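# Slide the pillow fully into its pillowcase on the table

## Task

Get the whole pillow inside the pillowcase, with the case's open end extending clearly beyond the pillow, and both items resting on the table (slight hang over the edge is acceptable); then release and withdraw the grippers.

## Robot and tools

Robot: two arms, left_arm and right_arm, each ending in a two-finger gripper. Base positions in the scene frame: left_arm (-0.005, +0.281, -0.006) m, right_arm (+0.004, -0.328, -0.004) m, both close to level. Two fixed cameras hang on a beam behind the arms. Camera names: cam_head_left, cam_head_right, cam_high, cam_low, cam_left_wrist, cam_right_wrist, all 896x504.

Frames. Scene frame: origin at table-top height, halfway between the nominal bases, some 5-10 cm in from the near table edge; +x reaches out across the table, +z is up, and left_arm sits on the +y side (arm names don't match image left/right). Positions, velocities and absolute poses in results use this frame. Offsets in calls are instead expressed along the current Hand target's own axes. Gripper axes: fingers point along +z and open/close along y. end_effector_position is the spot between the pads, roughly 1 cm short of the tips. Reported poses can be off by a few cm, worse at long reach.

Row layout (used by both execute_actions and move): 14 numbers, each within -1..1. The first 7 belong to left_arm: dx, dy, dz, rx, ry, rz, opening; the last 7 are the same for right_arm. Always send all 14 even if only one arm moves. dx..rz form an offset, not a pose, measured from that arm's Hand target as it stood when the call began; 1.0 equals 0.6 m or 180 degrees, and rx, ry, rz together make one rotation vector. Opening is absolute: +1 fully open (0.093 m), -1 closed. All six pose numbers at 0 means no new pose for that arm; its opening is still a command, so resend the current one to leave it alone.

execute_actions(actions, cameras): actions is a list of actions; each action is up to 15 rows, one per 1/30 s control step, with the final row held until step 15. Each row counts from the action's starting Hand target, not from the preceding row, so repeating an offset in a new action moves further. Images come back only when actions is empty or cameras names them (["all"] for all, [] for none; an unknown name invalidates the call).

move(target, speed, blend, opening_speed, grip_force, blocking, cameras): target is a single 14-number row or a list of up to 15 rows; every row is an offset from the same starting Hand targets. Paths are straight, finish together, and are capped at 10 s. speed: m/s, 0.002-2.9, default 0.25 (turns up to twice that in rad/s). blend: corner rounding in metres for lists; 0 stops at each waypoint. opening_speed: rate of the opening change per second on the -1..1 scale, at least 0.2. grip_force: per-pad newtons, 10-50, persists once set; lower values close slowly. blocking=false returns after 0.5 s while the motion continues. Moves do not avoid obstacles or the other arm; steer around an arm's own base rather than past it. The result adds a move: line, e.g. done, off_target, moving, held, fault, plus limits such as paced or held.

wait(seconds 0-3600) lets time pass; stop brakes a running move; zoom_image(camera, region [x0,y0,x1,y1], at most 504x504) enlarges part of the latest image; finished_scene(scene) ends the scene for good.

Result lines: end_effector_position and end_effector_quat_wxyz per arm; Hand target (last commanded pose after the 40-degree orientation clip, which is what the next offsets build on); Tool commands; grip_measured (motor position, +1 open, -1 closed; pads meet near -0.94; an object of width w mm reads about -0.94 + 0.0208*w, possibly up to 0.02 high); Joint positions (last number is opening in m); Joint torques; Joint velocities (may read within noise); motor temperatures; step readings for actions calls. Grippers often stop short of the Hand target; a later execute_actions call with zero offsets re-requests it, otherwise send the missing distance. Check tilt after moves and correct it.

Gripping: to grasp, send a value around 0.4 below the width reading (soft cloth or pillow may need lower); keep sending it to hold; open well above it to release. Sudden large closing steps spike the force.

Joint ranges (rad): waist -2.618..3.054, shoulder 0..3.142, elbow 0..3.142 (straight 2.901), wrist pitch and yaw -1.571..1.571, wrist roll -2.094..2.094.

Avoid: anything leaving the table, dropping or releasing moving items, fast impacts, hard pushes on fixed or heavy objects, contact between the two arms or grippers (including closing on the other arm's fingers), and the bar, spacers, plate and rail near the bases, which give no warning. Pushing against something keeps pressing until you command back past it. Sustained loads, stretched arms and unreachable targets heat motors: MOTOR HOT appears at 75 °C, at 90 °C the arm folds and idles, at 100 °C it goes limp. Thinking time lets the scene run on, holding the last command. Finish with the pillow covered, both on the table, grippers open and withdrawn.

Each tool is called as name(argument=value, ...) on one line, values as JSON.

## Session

execute_actions(actions=[])

Scene clock: 0.00 s.
left_arm: end_effector_position=(+0.3893, +0.2140, +0.2732) grip_measured=+1.000 end_effector_quat_wxyz=(+0.474, -0.060, +0.873, -0.093) | right_arm: end_effector_position=(+0.3146, -0.2004, +0.1916) grip_measured=+1.000 end_effector_quat_wxyz=(+0.470, -0.172, +0.843, +0.196)
Joint positions: left_arm=[-0.195 1.322 1.218 -0.482 -0.053 -0.298 0.093] | right_arm=[0.221 1.018 0.68 -0.2 -0.332 0.014 0.093]
Joint velocities: within noise
Joint torques (N m): no reading
Motor temperatures (°C): left_arm=[24 25 26 25 26 25 23] | right_arm=[23 25 27 26 25 27 26]
Heat: left arm: 26 °C; right arm: 27 °C.
Hand target: left_arm +0.3913, +0.2137, +0.2838; +0.487, -0.060, +0.866, -0.097 | right_arm +0.3159, -0.2003, +0.1962; +0.474, -0.172, +0.841, +0.196
Tool commands: left_gripper/opening=+1.0 right_gripper/opening=+1.0

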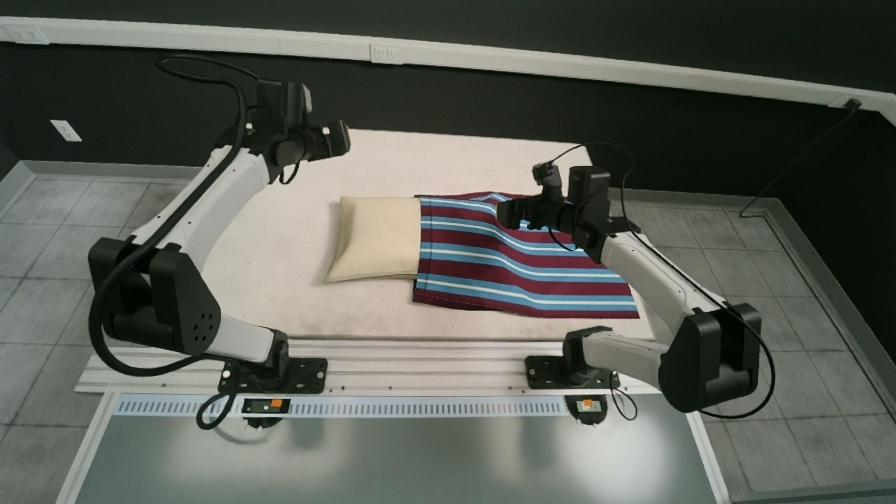

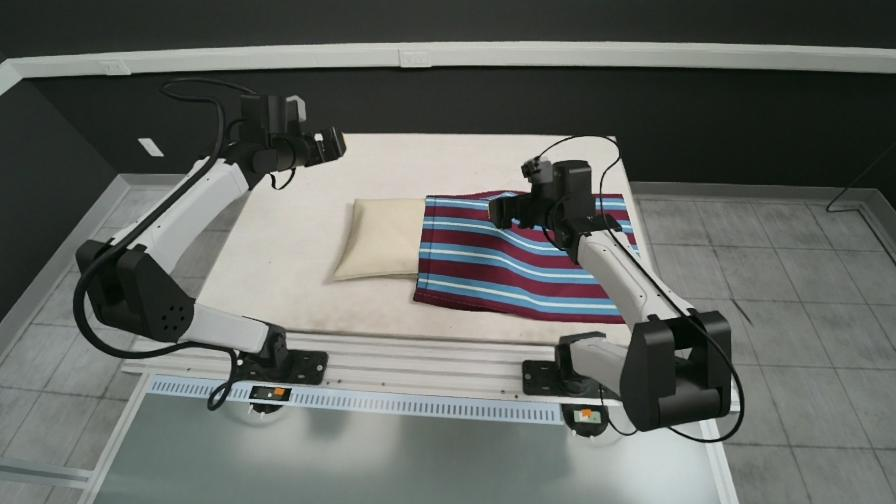

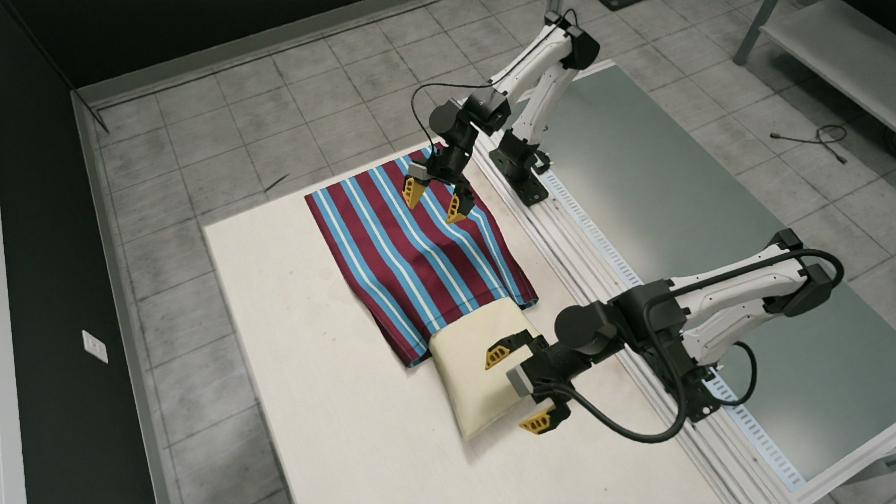

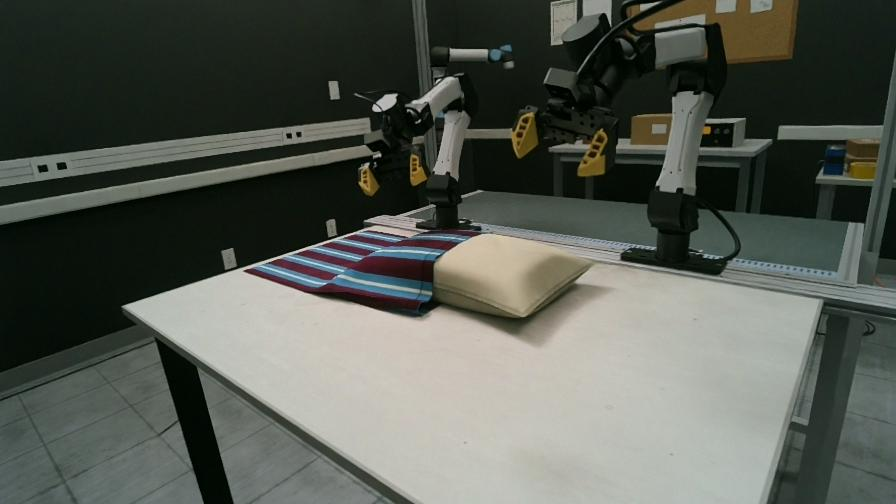

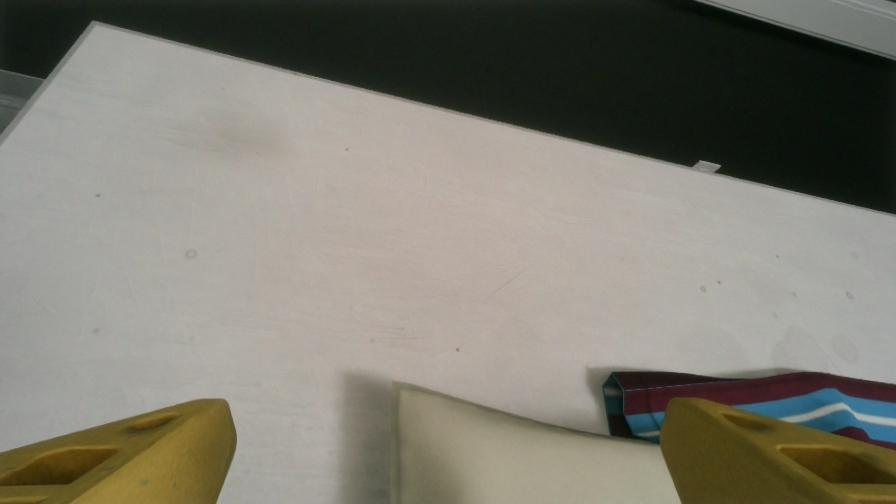

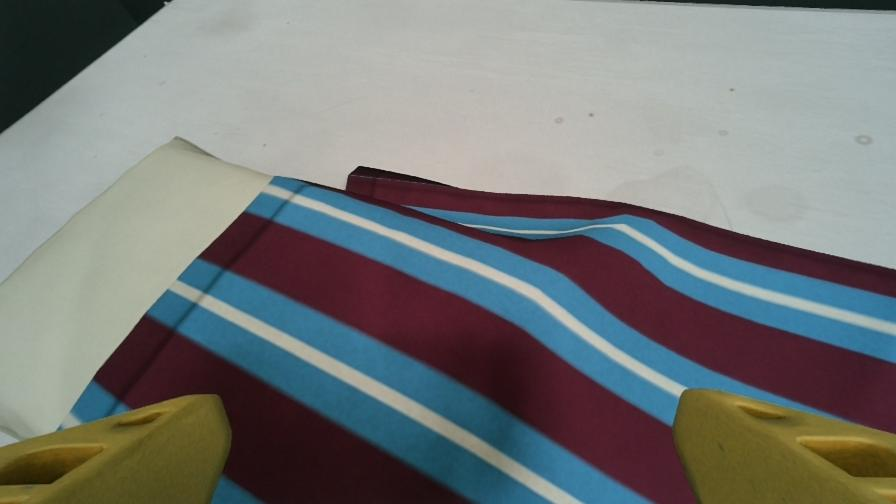

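move(target=[0.251,0.279,0.036,0.2575,0.205,0.38,1,0.208,0.378,0.0913,-0.1386,0.334,-0.3336,1], cameras=["all"])

Scene clock: 11.20 s.
left_arm: end_effector_position=(+0.3259, +0.3388, +0.1083) grip_measured=+1.000 end_effector_quat_wxyz=(+0.168, +0.625, +0.748, -0.146) | right_arm: end_effector_position=(+0.1842, +0.0099, +0.1007) grip_measured=+1.000 end_effector_quat_wxyz=(-0.005, +0.704, -0.710, -0.010)
Joint positions: left_arm=[0.373 1.914 1.554 -1.335 0.427 1.792 0.093] | right_arm=[1.065 1.988 1.719 -1.286 -0.028 -0.496 0.093]
Joint torques (N m): left_arm=[0.43 -8.69 7.82 -0.04 0.21 0.09] | right_arm=[-0.25 -8.1 7.51 0.18 0.17 -0.13]
Heat: left arm: 29 °C; right arm: 29 °C.
Hand target: left_arm +0.3301, +0.3448, +0.1097; +0.166, +0.628, +0.748, -0.139 | right_arm +0.1868, +0.0097, +0.1000; +0.000, +0.708, -0.706, +0.001
Off the commanded pose: left_arm 0.007 m, 1 deg | right_arm 0.003 m, 1 deg.
move: done

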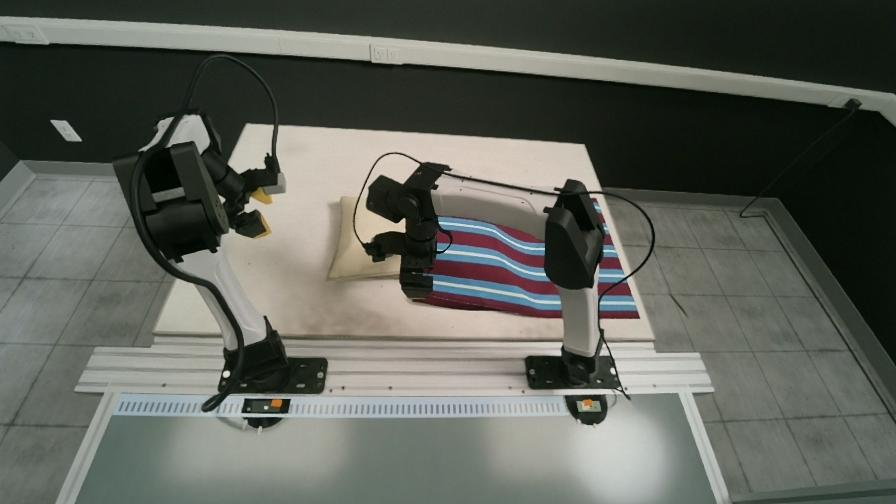

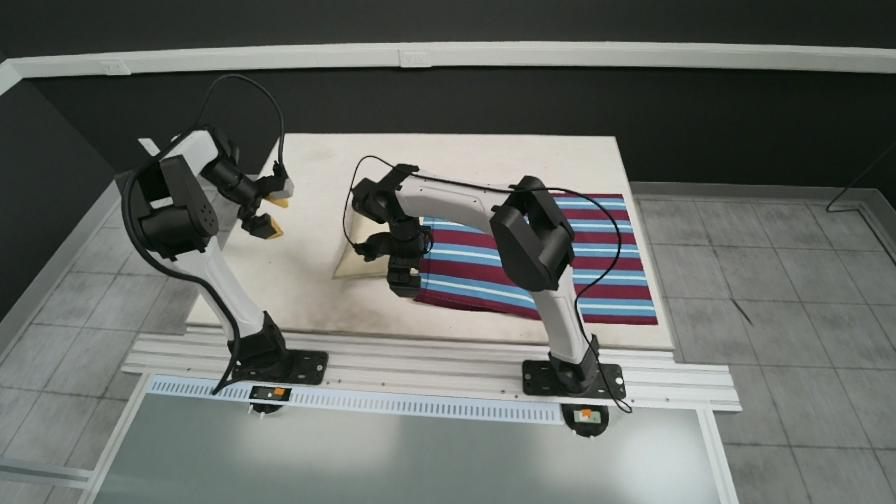

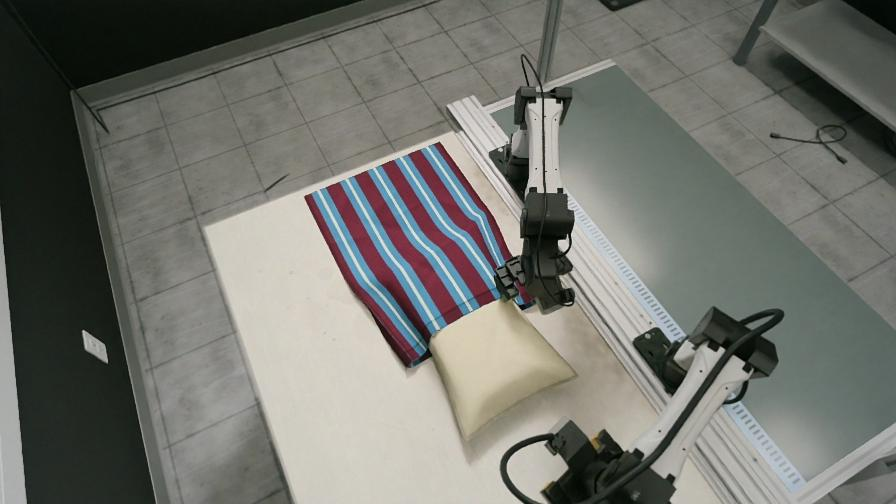

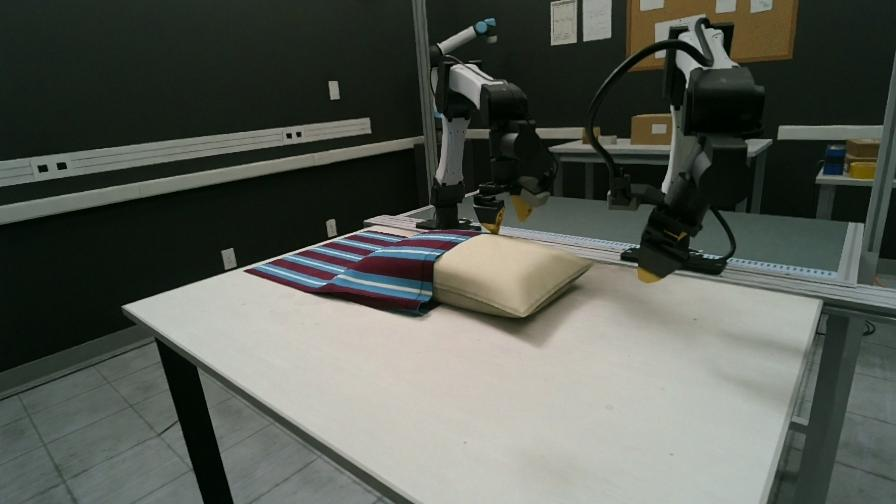

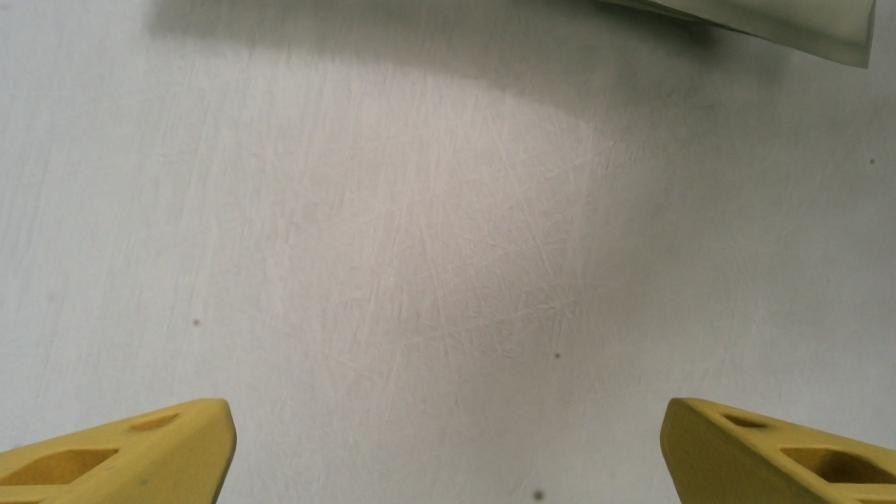

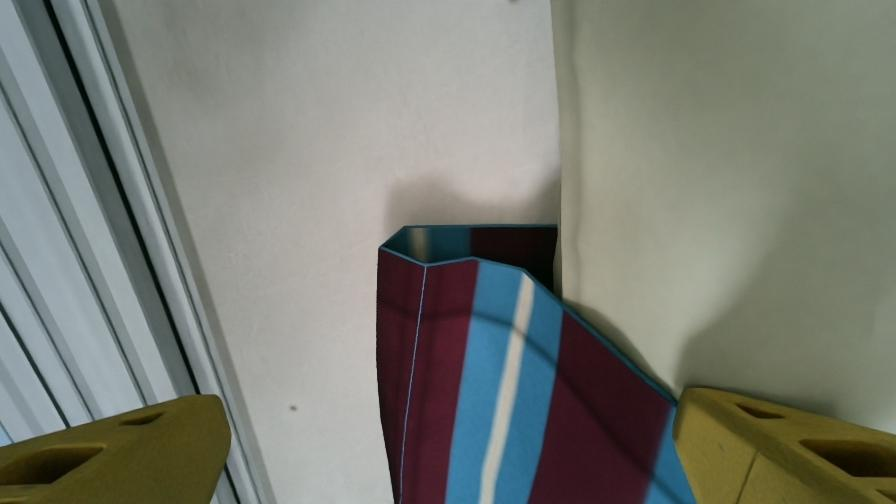

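move(target=[[0.057,-0.025,0.111,0,0,0,1,0.02,0.013,0.18,0,0,0,1],[0.057,-0.025,0.111,0,0,0,1,0.02,0.013,0.18,0,0,0,-1],[0.057,-0.025,0.111,0,0,0,1,0.02,0.013,0.1,0,0,0,-1]], speed=0.12, opening_speed=0.8, cameras=["cam_high","cam_left_wrist","cam_right_wrist"])

Scene clock: 18.93 s.
left_arm: end_effector_position=(+0.3150, +0.3408, +0.0402) grip_measured=+1.000 end_effector_quat_wxyz=(+0.170, +0.627, +0.747, -0.142) | right_arm: end_effector_position=(+0.1875, -0.0038, +0.0310) grip_measured=-0.984 end_effector_quat_wxyz=(-0.010, +0.704, -0.710, +0.016)
Joint positions: left_arm=[0.392 1.934 1.305 -1.065 0.423 1.814 0.093] | right_arm=[1.066 1.998 1.453 -1.014 0.026 -0.496 0]
Joint torques (N m): left_arm=[0.43 -8.8 4.83 0.12 0.21 0.07] | right_arm=[0.03 -10.36 6.94 -0.09 -0.32 -0.09]
Heat: left arm: 29 °C; right arm: 30 °C.
Hand target: left_arm +0.3148, +0.3451, +0.0350; +0.166, +0.628, +0.748, -0.139 | right_arm +0.1791, -0.0023, +0.0401; +0.000, +0.708, -0.707, +0.001
Off the commanded pose: left_arm 0.007 m, 1 deg | right_arm 0.012 m, 2 deg.
move: off_target (right_arm); target 2's new opening was sent with right_arm's hand 0.028 m and 0 deg from that target

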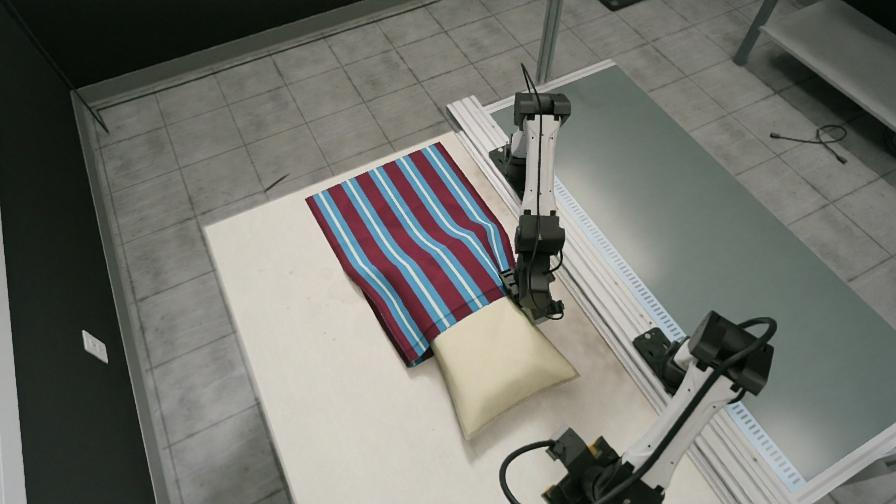

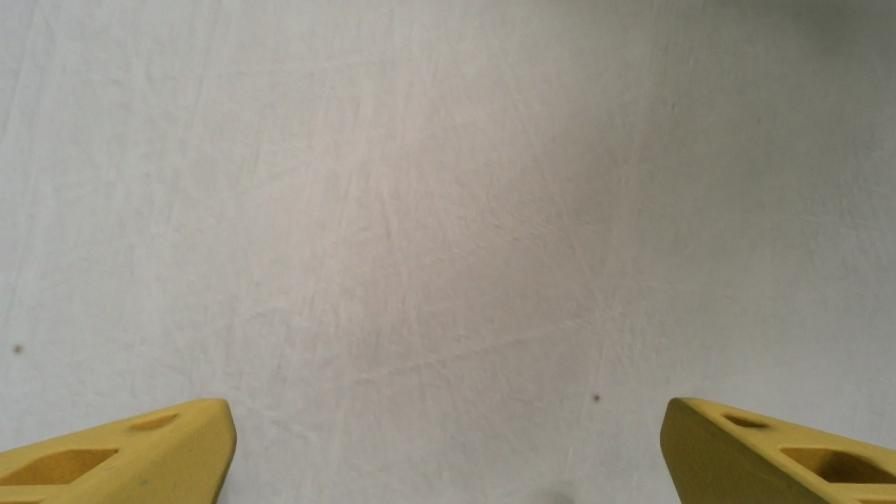

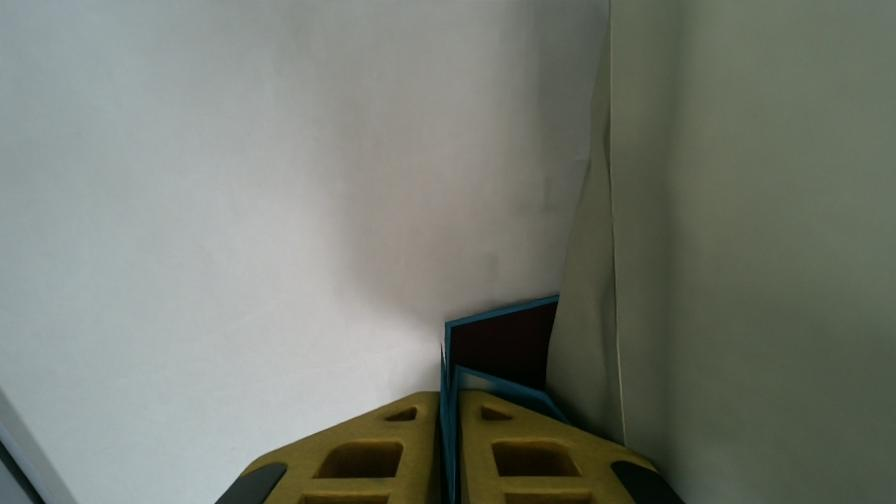

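move(target=[-0.367,-0.053,0.193,0,0,0,1,-0.04,0.033,0,0,0,0,-1], speed=0.12, cameras=["cam_head_left","cam_high","cam_low","cam_right_wrist"])

Scene clock: 23.47 s.
left_arm: end_effector_position=(+0.3128, +0.1099, +0.0196) grip_measured=+1.000 end_effector_quat_wxyz=(+0.141, +0.630, +0.752, -0.135) | right_arm: end_effector_position=(+0.1647, +0.0070, +0.0391) grip_measured=-0.984 end_effector_quat_wxyz=(+0.005, +0.705, -0.709, +0.021)
Joint positions: left_arm=[-0.334 1.877 1.146 -0.69 0.359 1.032 0.093] | right_arm=[1.133 2.015 1.512 -1.09 0.025 -0.432 0]
Joint torques (N m): left_arm=[-1.5 -7.64 7.71 0.96 0.56 -0.24] | right_arm=[0.75 -8.28 7.71 0.42 -0.33 0.04]
Heat: left arm: 29 °C; right arm: 30 °C.
Hand target: left_arm +0.3264, +0.0949, +0.0228; +0.165, +0.628, +0.748, -0.139 | right_arm +0.1592, +0.0216, +0.0400; +0.000, +0.708, -0.706, +0.000
Off the commanded pose: left_arm 0.021 m, 3 deg | right_arm 0.016 m, 2 deg.
move: off_target (left_arm, right_arm)

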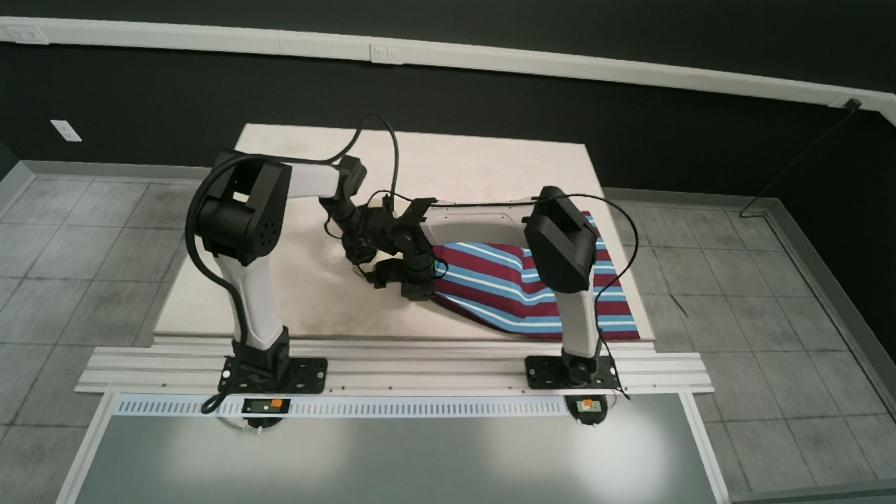

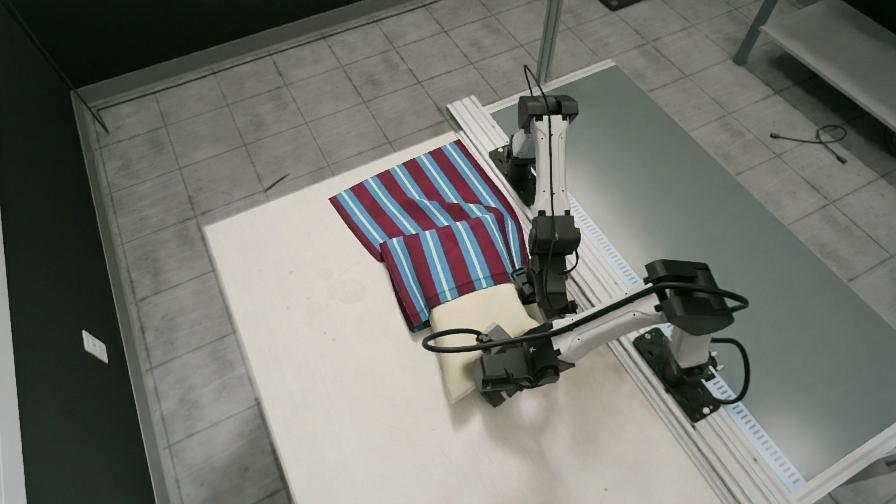

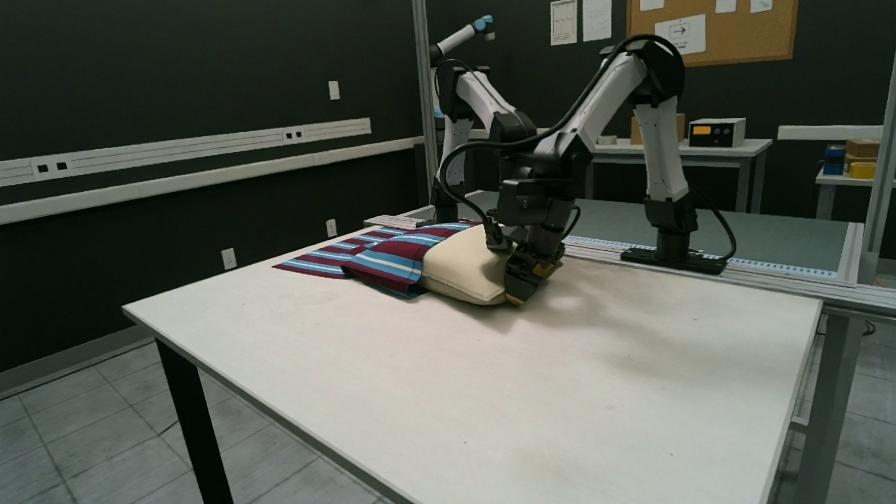

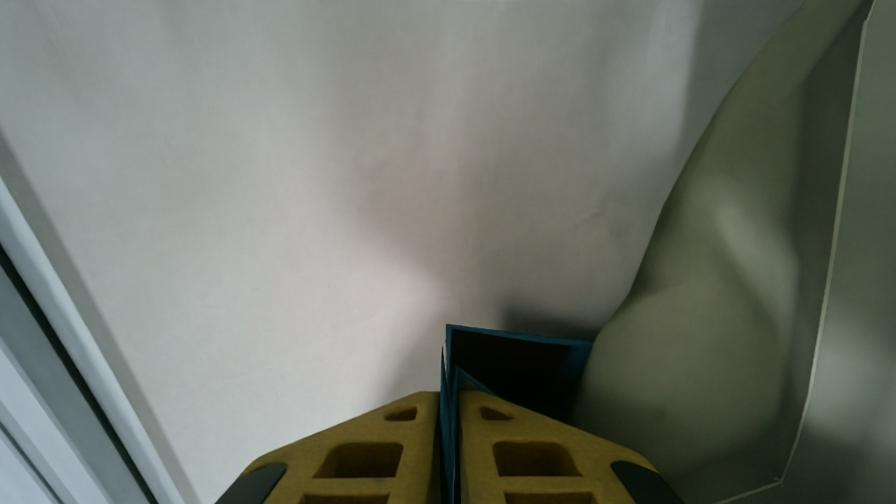

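move(target=[[-0.052,-0.01,0.024,0,0,0,1,0,0,0,0,0,0,-1],[0.005,0.017,-0.223,0,0,0,1,0,0,0,0,0,0,-1],[-0.062,0.11,-0.247,0,0,0,1,0,0,0,0,0,0,-1],[-0.208,0.089,-0.05,0,0,0,1,0,0,0,0,0,0,-1]], speed=[0.12,0.2,0.2,0.2], blend=[0.0,0.03,0.03,0], cameras=["cam_high","cam_low","cam_left_wrist"])

Scene clock: 31.30 s.
left_arm: end_effector_position=(+0.3856, +0.0087, +0.1002) grip_measured=+1.000 end_effector_quat_wxyz=(+0.152, +0.629, +0.747, -0.149) | right_arm: end_effector_position=(+0.1626, +0.0068, +0.0391) grip_measured=-0.984 end_effector_quat_wxyz=(+0.008, +0.707, -0.707, +0.021)
Joint positions: left_arm=[-0.486 2.182 1.91 -1.075 0.364 0.872 0.093] | right_arm=[1.137 2.015 1.512 -1.094 0.023 -0.432 0]
Joint torques (N m): left_arm=[-0.21 -11.75 8.64 0.8 0.15 -0.06] | right_arm=[0.43 -8.25 7.69 0.46 -0.3 0.05]
Motor temperatures (°C): left_arm=[24 30 30 26 26 25 23] | right_arm=[23 29 30 27 25 27 26]
Heat: left arm: 30 °C; right arm: 30 °C.
Hand target: left_arm +0.3965, +0.0052, +0.1028; +0.166, +0.628, +0.748, -0.139 | right_arm +0.1592, +0.0216, +0.0400; +0.000, +0.708, -0.707, +0.001
Off the commanded pose: left_arm 0.012 m, 2 deg | right_arm 0.015 m, 2 deg.
move: off_target (left_arm)

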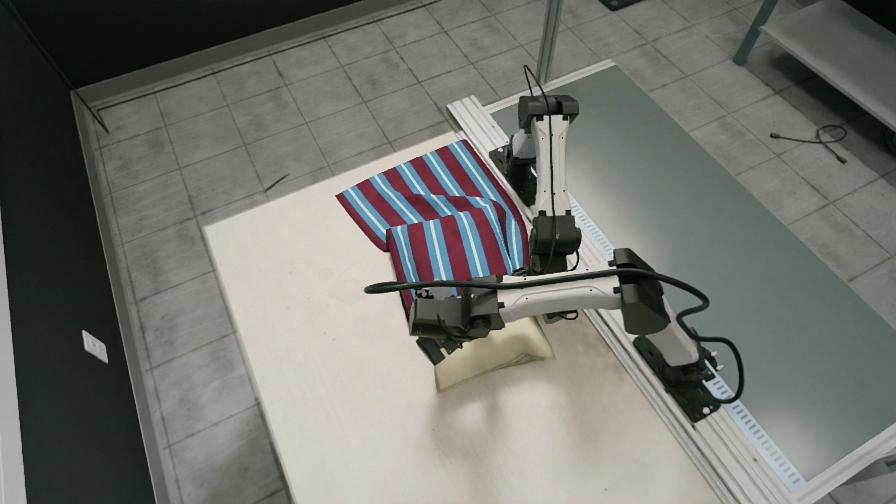

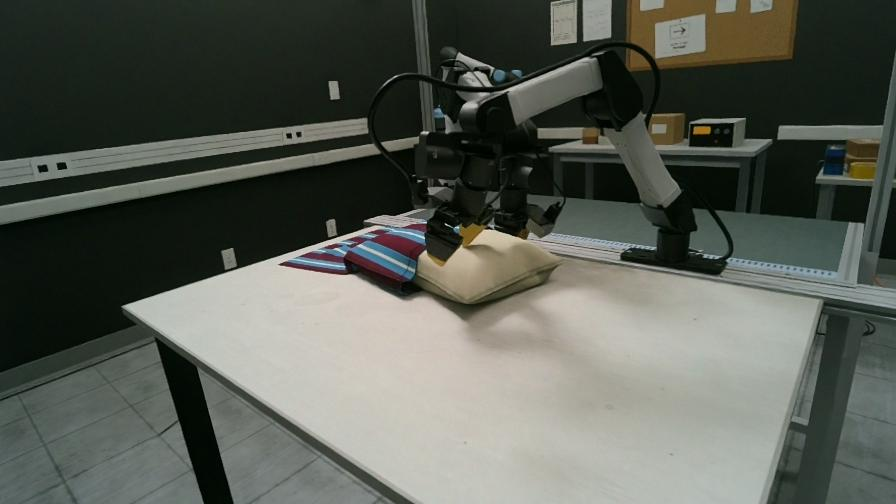

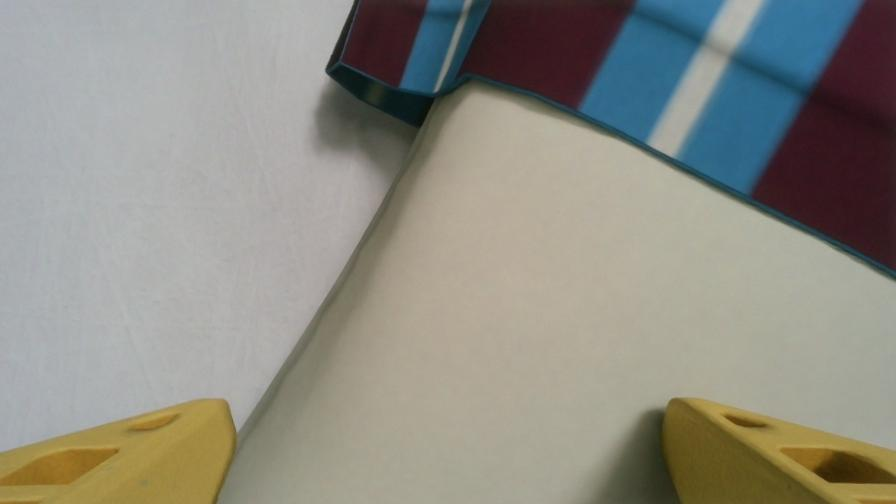

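move(target=[-0.125,0.007,0.095,0,0,0,1,0,0,0,0,0,0,-1], cameras=["cam_low","cam_left_wrist"])

Scene clock: 34.10 s.
left_arm: end_effector_position=(+0.4060, -0.0813, +0.0818) grip_measured=+1.000 end_effector_quat_wxyz=(+0.173, +0.637, +0.737, -0.146) | right_arm: end_effector_position=(+0.1625, +0.0068, +0.0391) grip_measured=-0.984 end_effector_quat_wxyz=(+0.008, +0.707, -0.707, +0.020)
Joint positions: left_arm=[-0.625 2.451 2.279 -1.086 0.331 0.746 0.093] | right_arm=[1.137 2.015 1.512 -1.094 0.022 -0.432 0]
Joint torques (N m): left_arm=[0.13 -16.29 5.45 0.87 0.26 0.03] | right_arm=[0.43 -8.27 7.75 0.47 -0.3 0.04]
Heat: left arm: 31 °C; right arm: 31 °C.
Hand target: left_arm +0.4078, -0.0784, +0.0853; +0.178, +0.636, +0.737, -0.145 (not the last commanded pose) | right_arm +0.1592, +0.0216, +0.0400; +0.000, +0.708, -0.707, +0.001
Off the commanded pose: left_arm 0.011 m, 2 deg | right_arm 0.015 m, 2 deg.
move: held (left_arm; a check stopped the path); limits=held
pose unreachable (left arm): on one or more control steps of this call, first in action 0 (counted from 0), this arm could not follow its commanded pose, so it was not sent that pose on those steps. It may still have moved: this result reports where it is.
cause: moving toward the commanded pose would bring a part of the arm too close to another arm (this arm's upper arm (the part past joint 2) and the right arm's wrist (the part past joint 4), at the place that arm is still heading or pushing toward).

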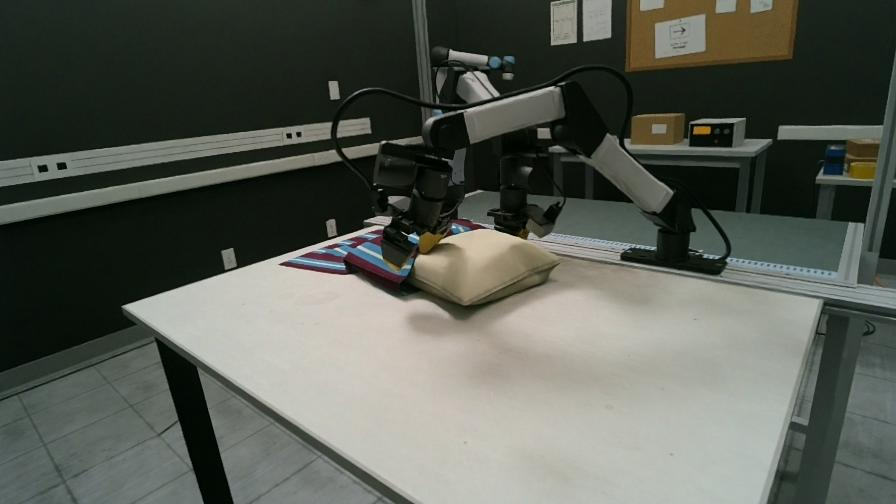

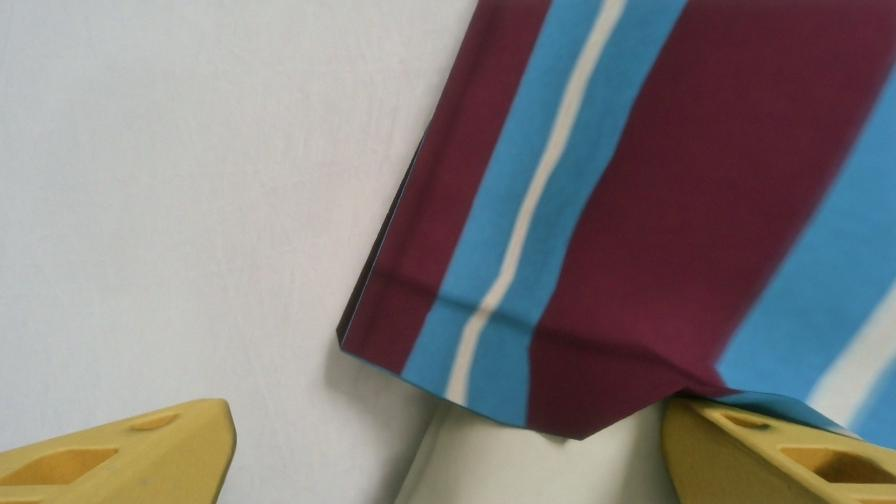

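move(target=[[0,0,-0.02,0,0,0,1,0.1,0.017,0,0,0,0,-1],[-0.011,-0.005,0.171,0,0,0,1,0.1,0.017,0,0,0,0,-1],[-0.011,-0.005,0.171,0,0,0,-1,0.1,0.017,0,0,0,0,-1],[-0.011,-0.005,0.05,0,0,0,-1,0.1,0.017,0,0,0,0,-1]], speed=0.12, opening_speed=0.8, cameras=["cam_high","cam_low","cam_left_wrist","cam_right_wrist"])

Scene clock: 44.50 s.
left_arm: end_effector_position=(+0.4052, -0.1089, +0.0564) grip_measured=-0.979 end_effector_quat_wxyz=(+0.180, +0.639, +0.732, -0.157) | right_arm: end_effector_position=(+0.1507, -0.0398, +0.0343) grip_measured=-0.984 end_effector_quat_wxyz=(+0.008, +0.706, -0.708, +0.012)
Joint positions: left_arm=[-0.664 2.522 2.299 -1.008 0.342 0.712 0] | right_arm=[1.102 1.846 1.258 -1.004 0.007 -0.464 0]
Joint torques (N m): left_arm=[0.91 -17.76 5.09 0.7 0.03 0.06] | right_arm=[-0.64 -10.03 4.64 0.38 -0.15 -0.13]
Motor temperatures (°C): left_arm=[24 35 31 26 26 25 24] | right_arm=[23 32 31 27 25 27 26]
Heat: left arm: 35 °C; right arm: 32 °C.
Hand target: left_arm +0.4080, -0.0979, +0.0614; +0.178, +0.636, +0.737, -0.145 | right_arm +0.1492, -0.0384, +0.0400; +0.000, +0.708, -0.707, +0.001
Off the commanded pose: left_arm 0.012 m, 2 deg | right_arm 0.006 m, 2 deg.
move: off_target (left_arm); target 3's new opening was sent with left_arm's hand 0.035 m and 2 deg from that target

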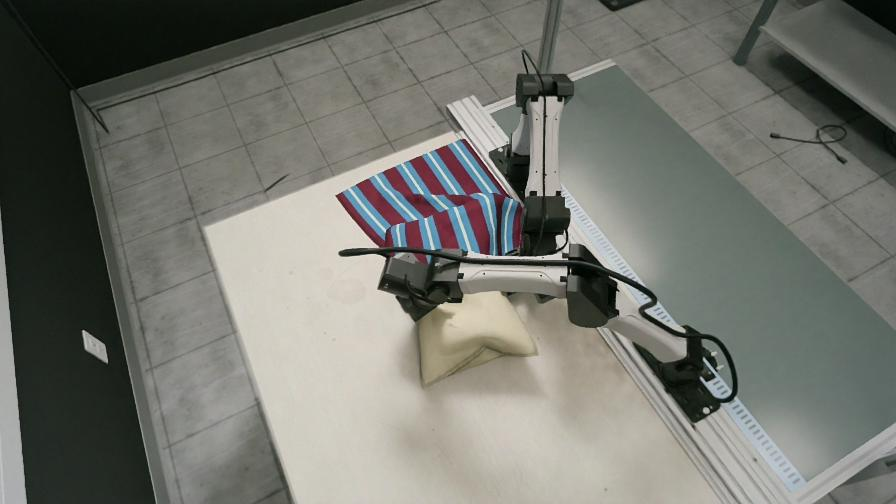

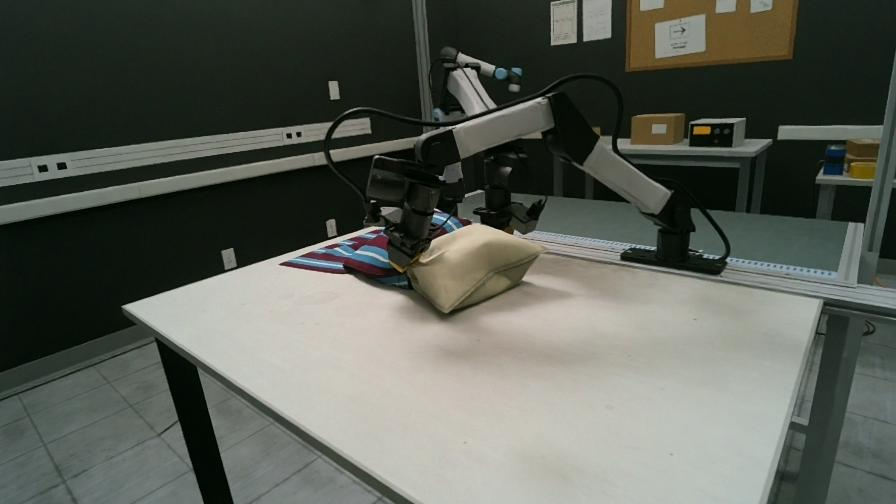

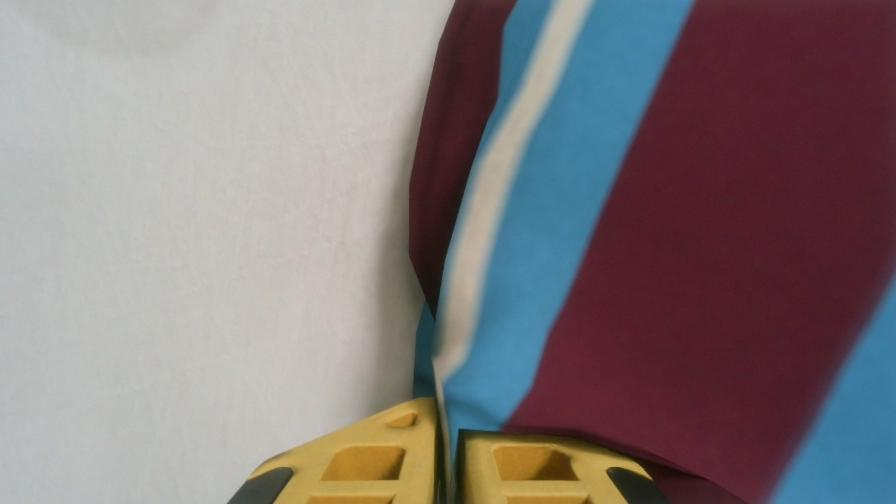

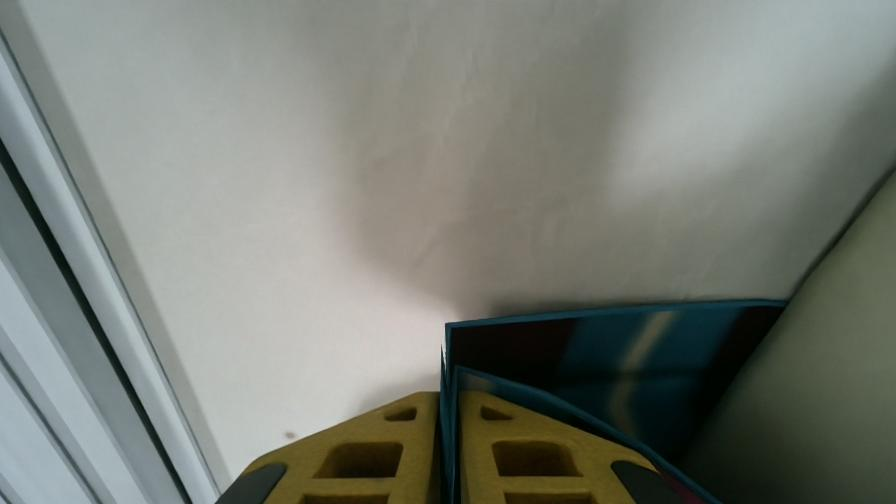

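move(target=[0.009,0.046,-0.262,0,0,0,-1,0,0.013,-0.25,0,0,0,-1], speed=0.12, cameras=["cam_head_left","cam_high","cam_low","cam_right_wrist"])

Scene clock: 48.57 s.
left_arm: end_effector_position=(+0.4102, -0.0196, +0.1818) grip_measured=-0.979 end_effector_quat_wxyz=(+0.175, +0.626, +0.745, -0.146) | right_arm: end_effector_position=(+0.1522, -0.0330, +0.1799) grip_measured=-0.984 end_effector_quat_wxyz=(-0.016, +0.706, -0.708, +0.004)
Joint positions: left_arm=[-0.512 2.501 2.795 -1.583 0.36 0.833 0] | right_arm=[1.102 1.787 1.77 -1.523 0.007 -0.464 0]
Joint torques (N m): left_arm=[1.11 -15.04 8.75 1.03 0.41 0.08] | right_arm=[0.73 -8.95 7.24 -0.17 -0.14 0.06]
Heat: left arm: 38 °C; right arm: 33 °C.
Hand target: left_arm +0.4224, -0.0198, +0.1998; +0.178, +0.636, +0.737, -0.145 | right_arm +0.1412, -0.0383, +0.1901; +0.000, +0.708, -0.706, +0.001
Off the commanded pose: left_arm 0.022 m, 2 deg | right_arm 0.016 m, 2 deg.
joint read past its limit (left arm) — joint 4 (wrist pitch), lower limit.
joint sent to its limit (left arm) — joint 4 (wrist pitch), lower limit. The joint targets are off in orientation, not in position.
joint sent to its limit (right arm) — joint 4 (wrist pitch), lower limit. The joint targets still meet the commanded pose.
move: off_target (left_arm, right_arm)

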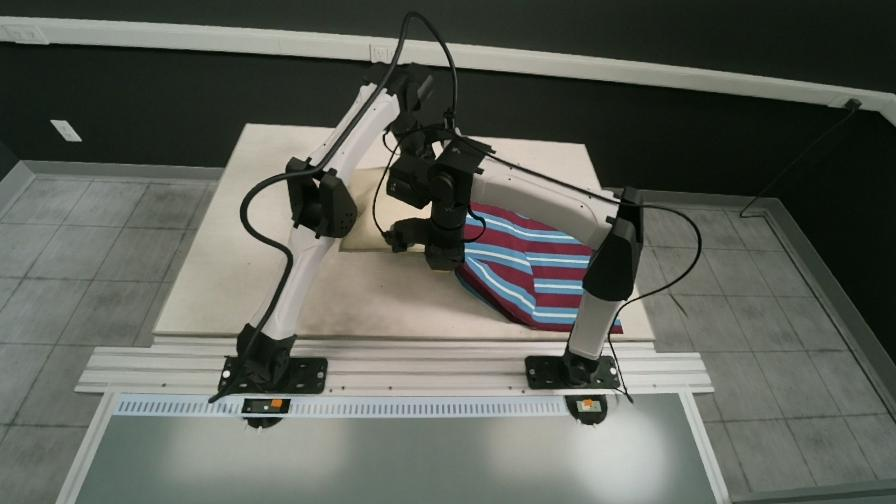

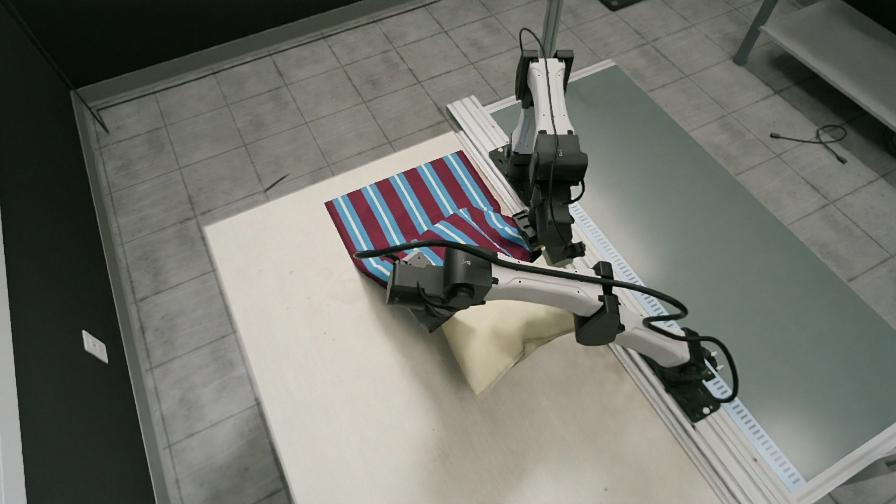

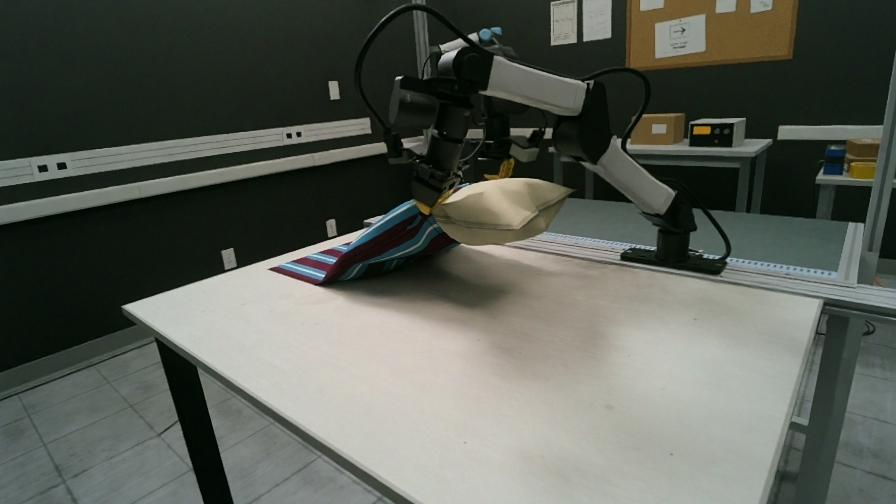

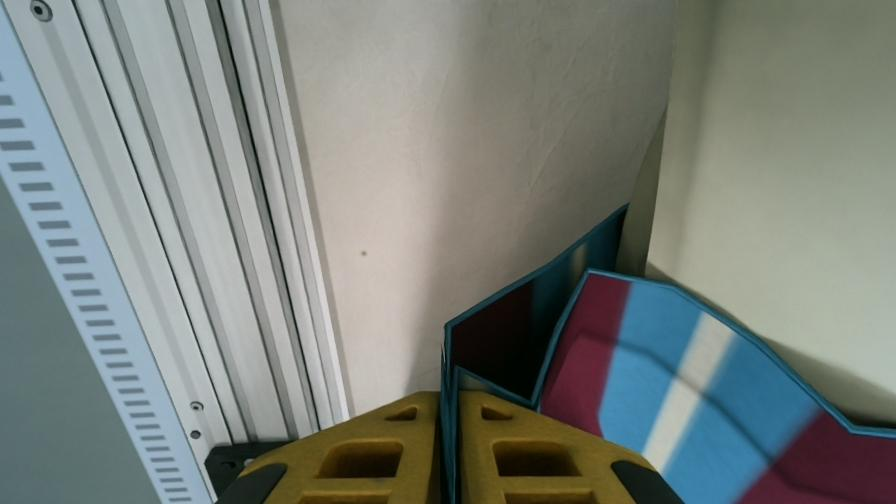

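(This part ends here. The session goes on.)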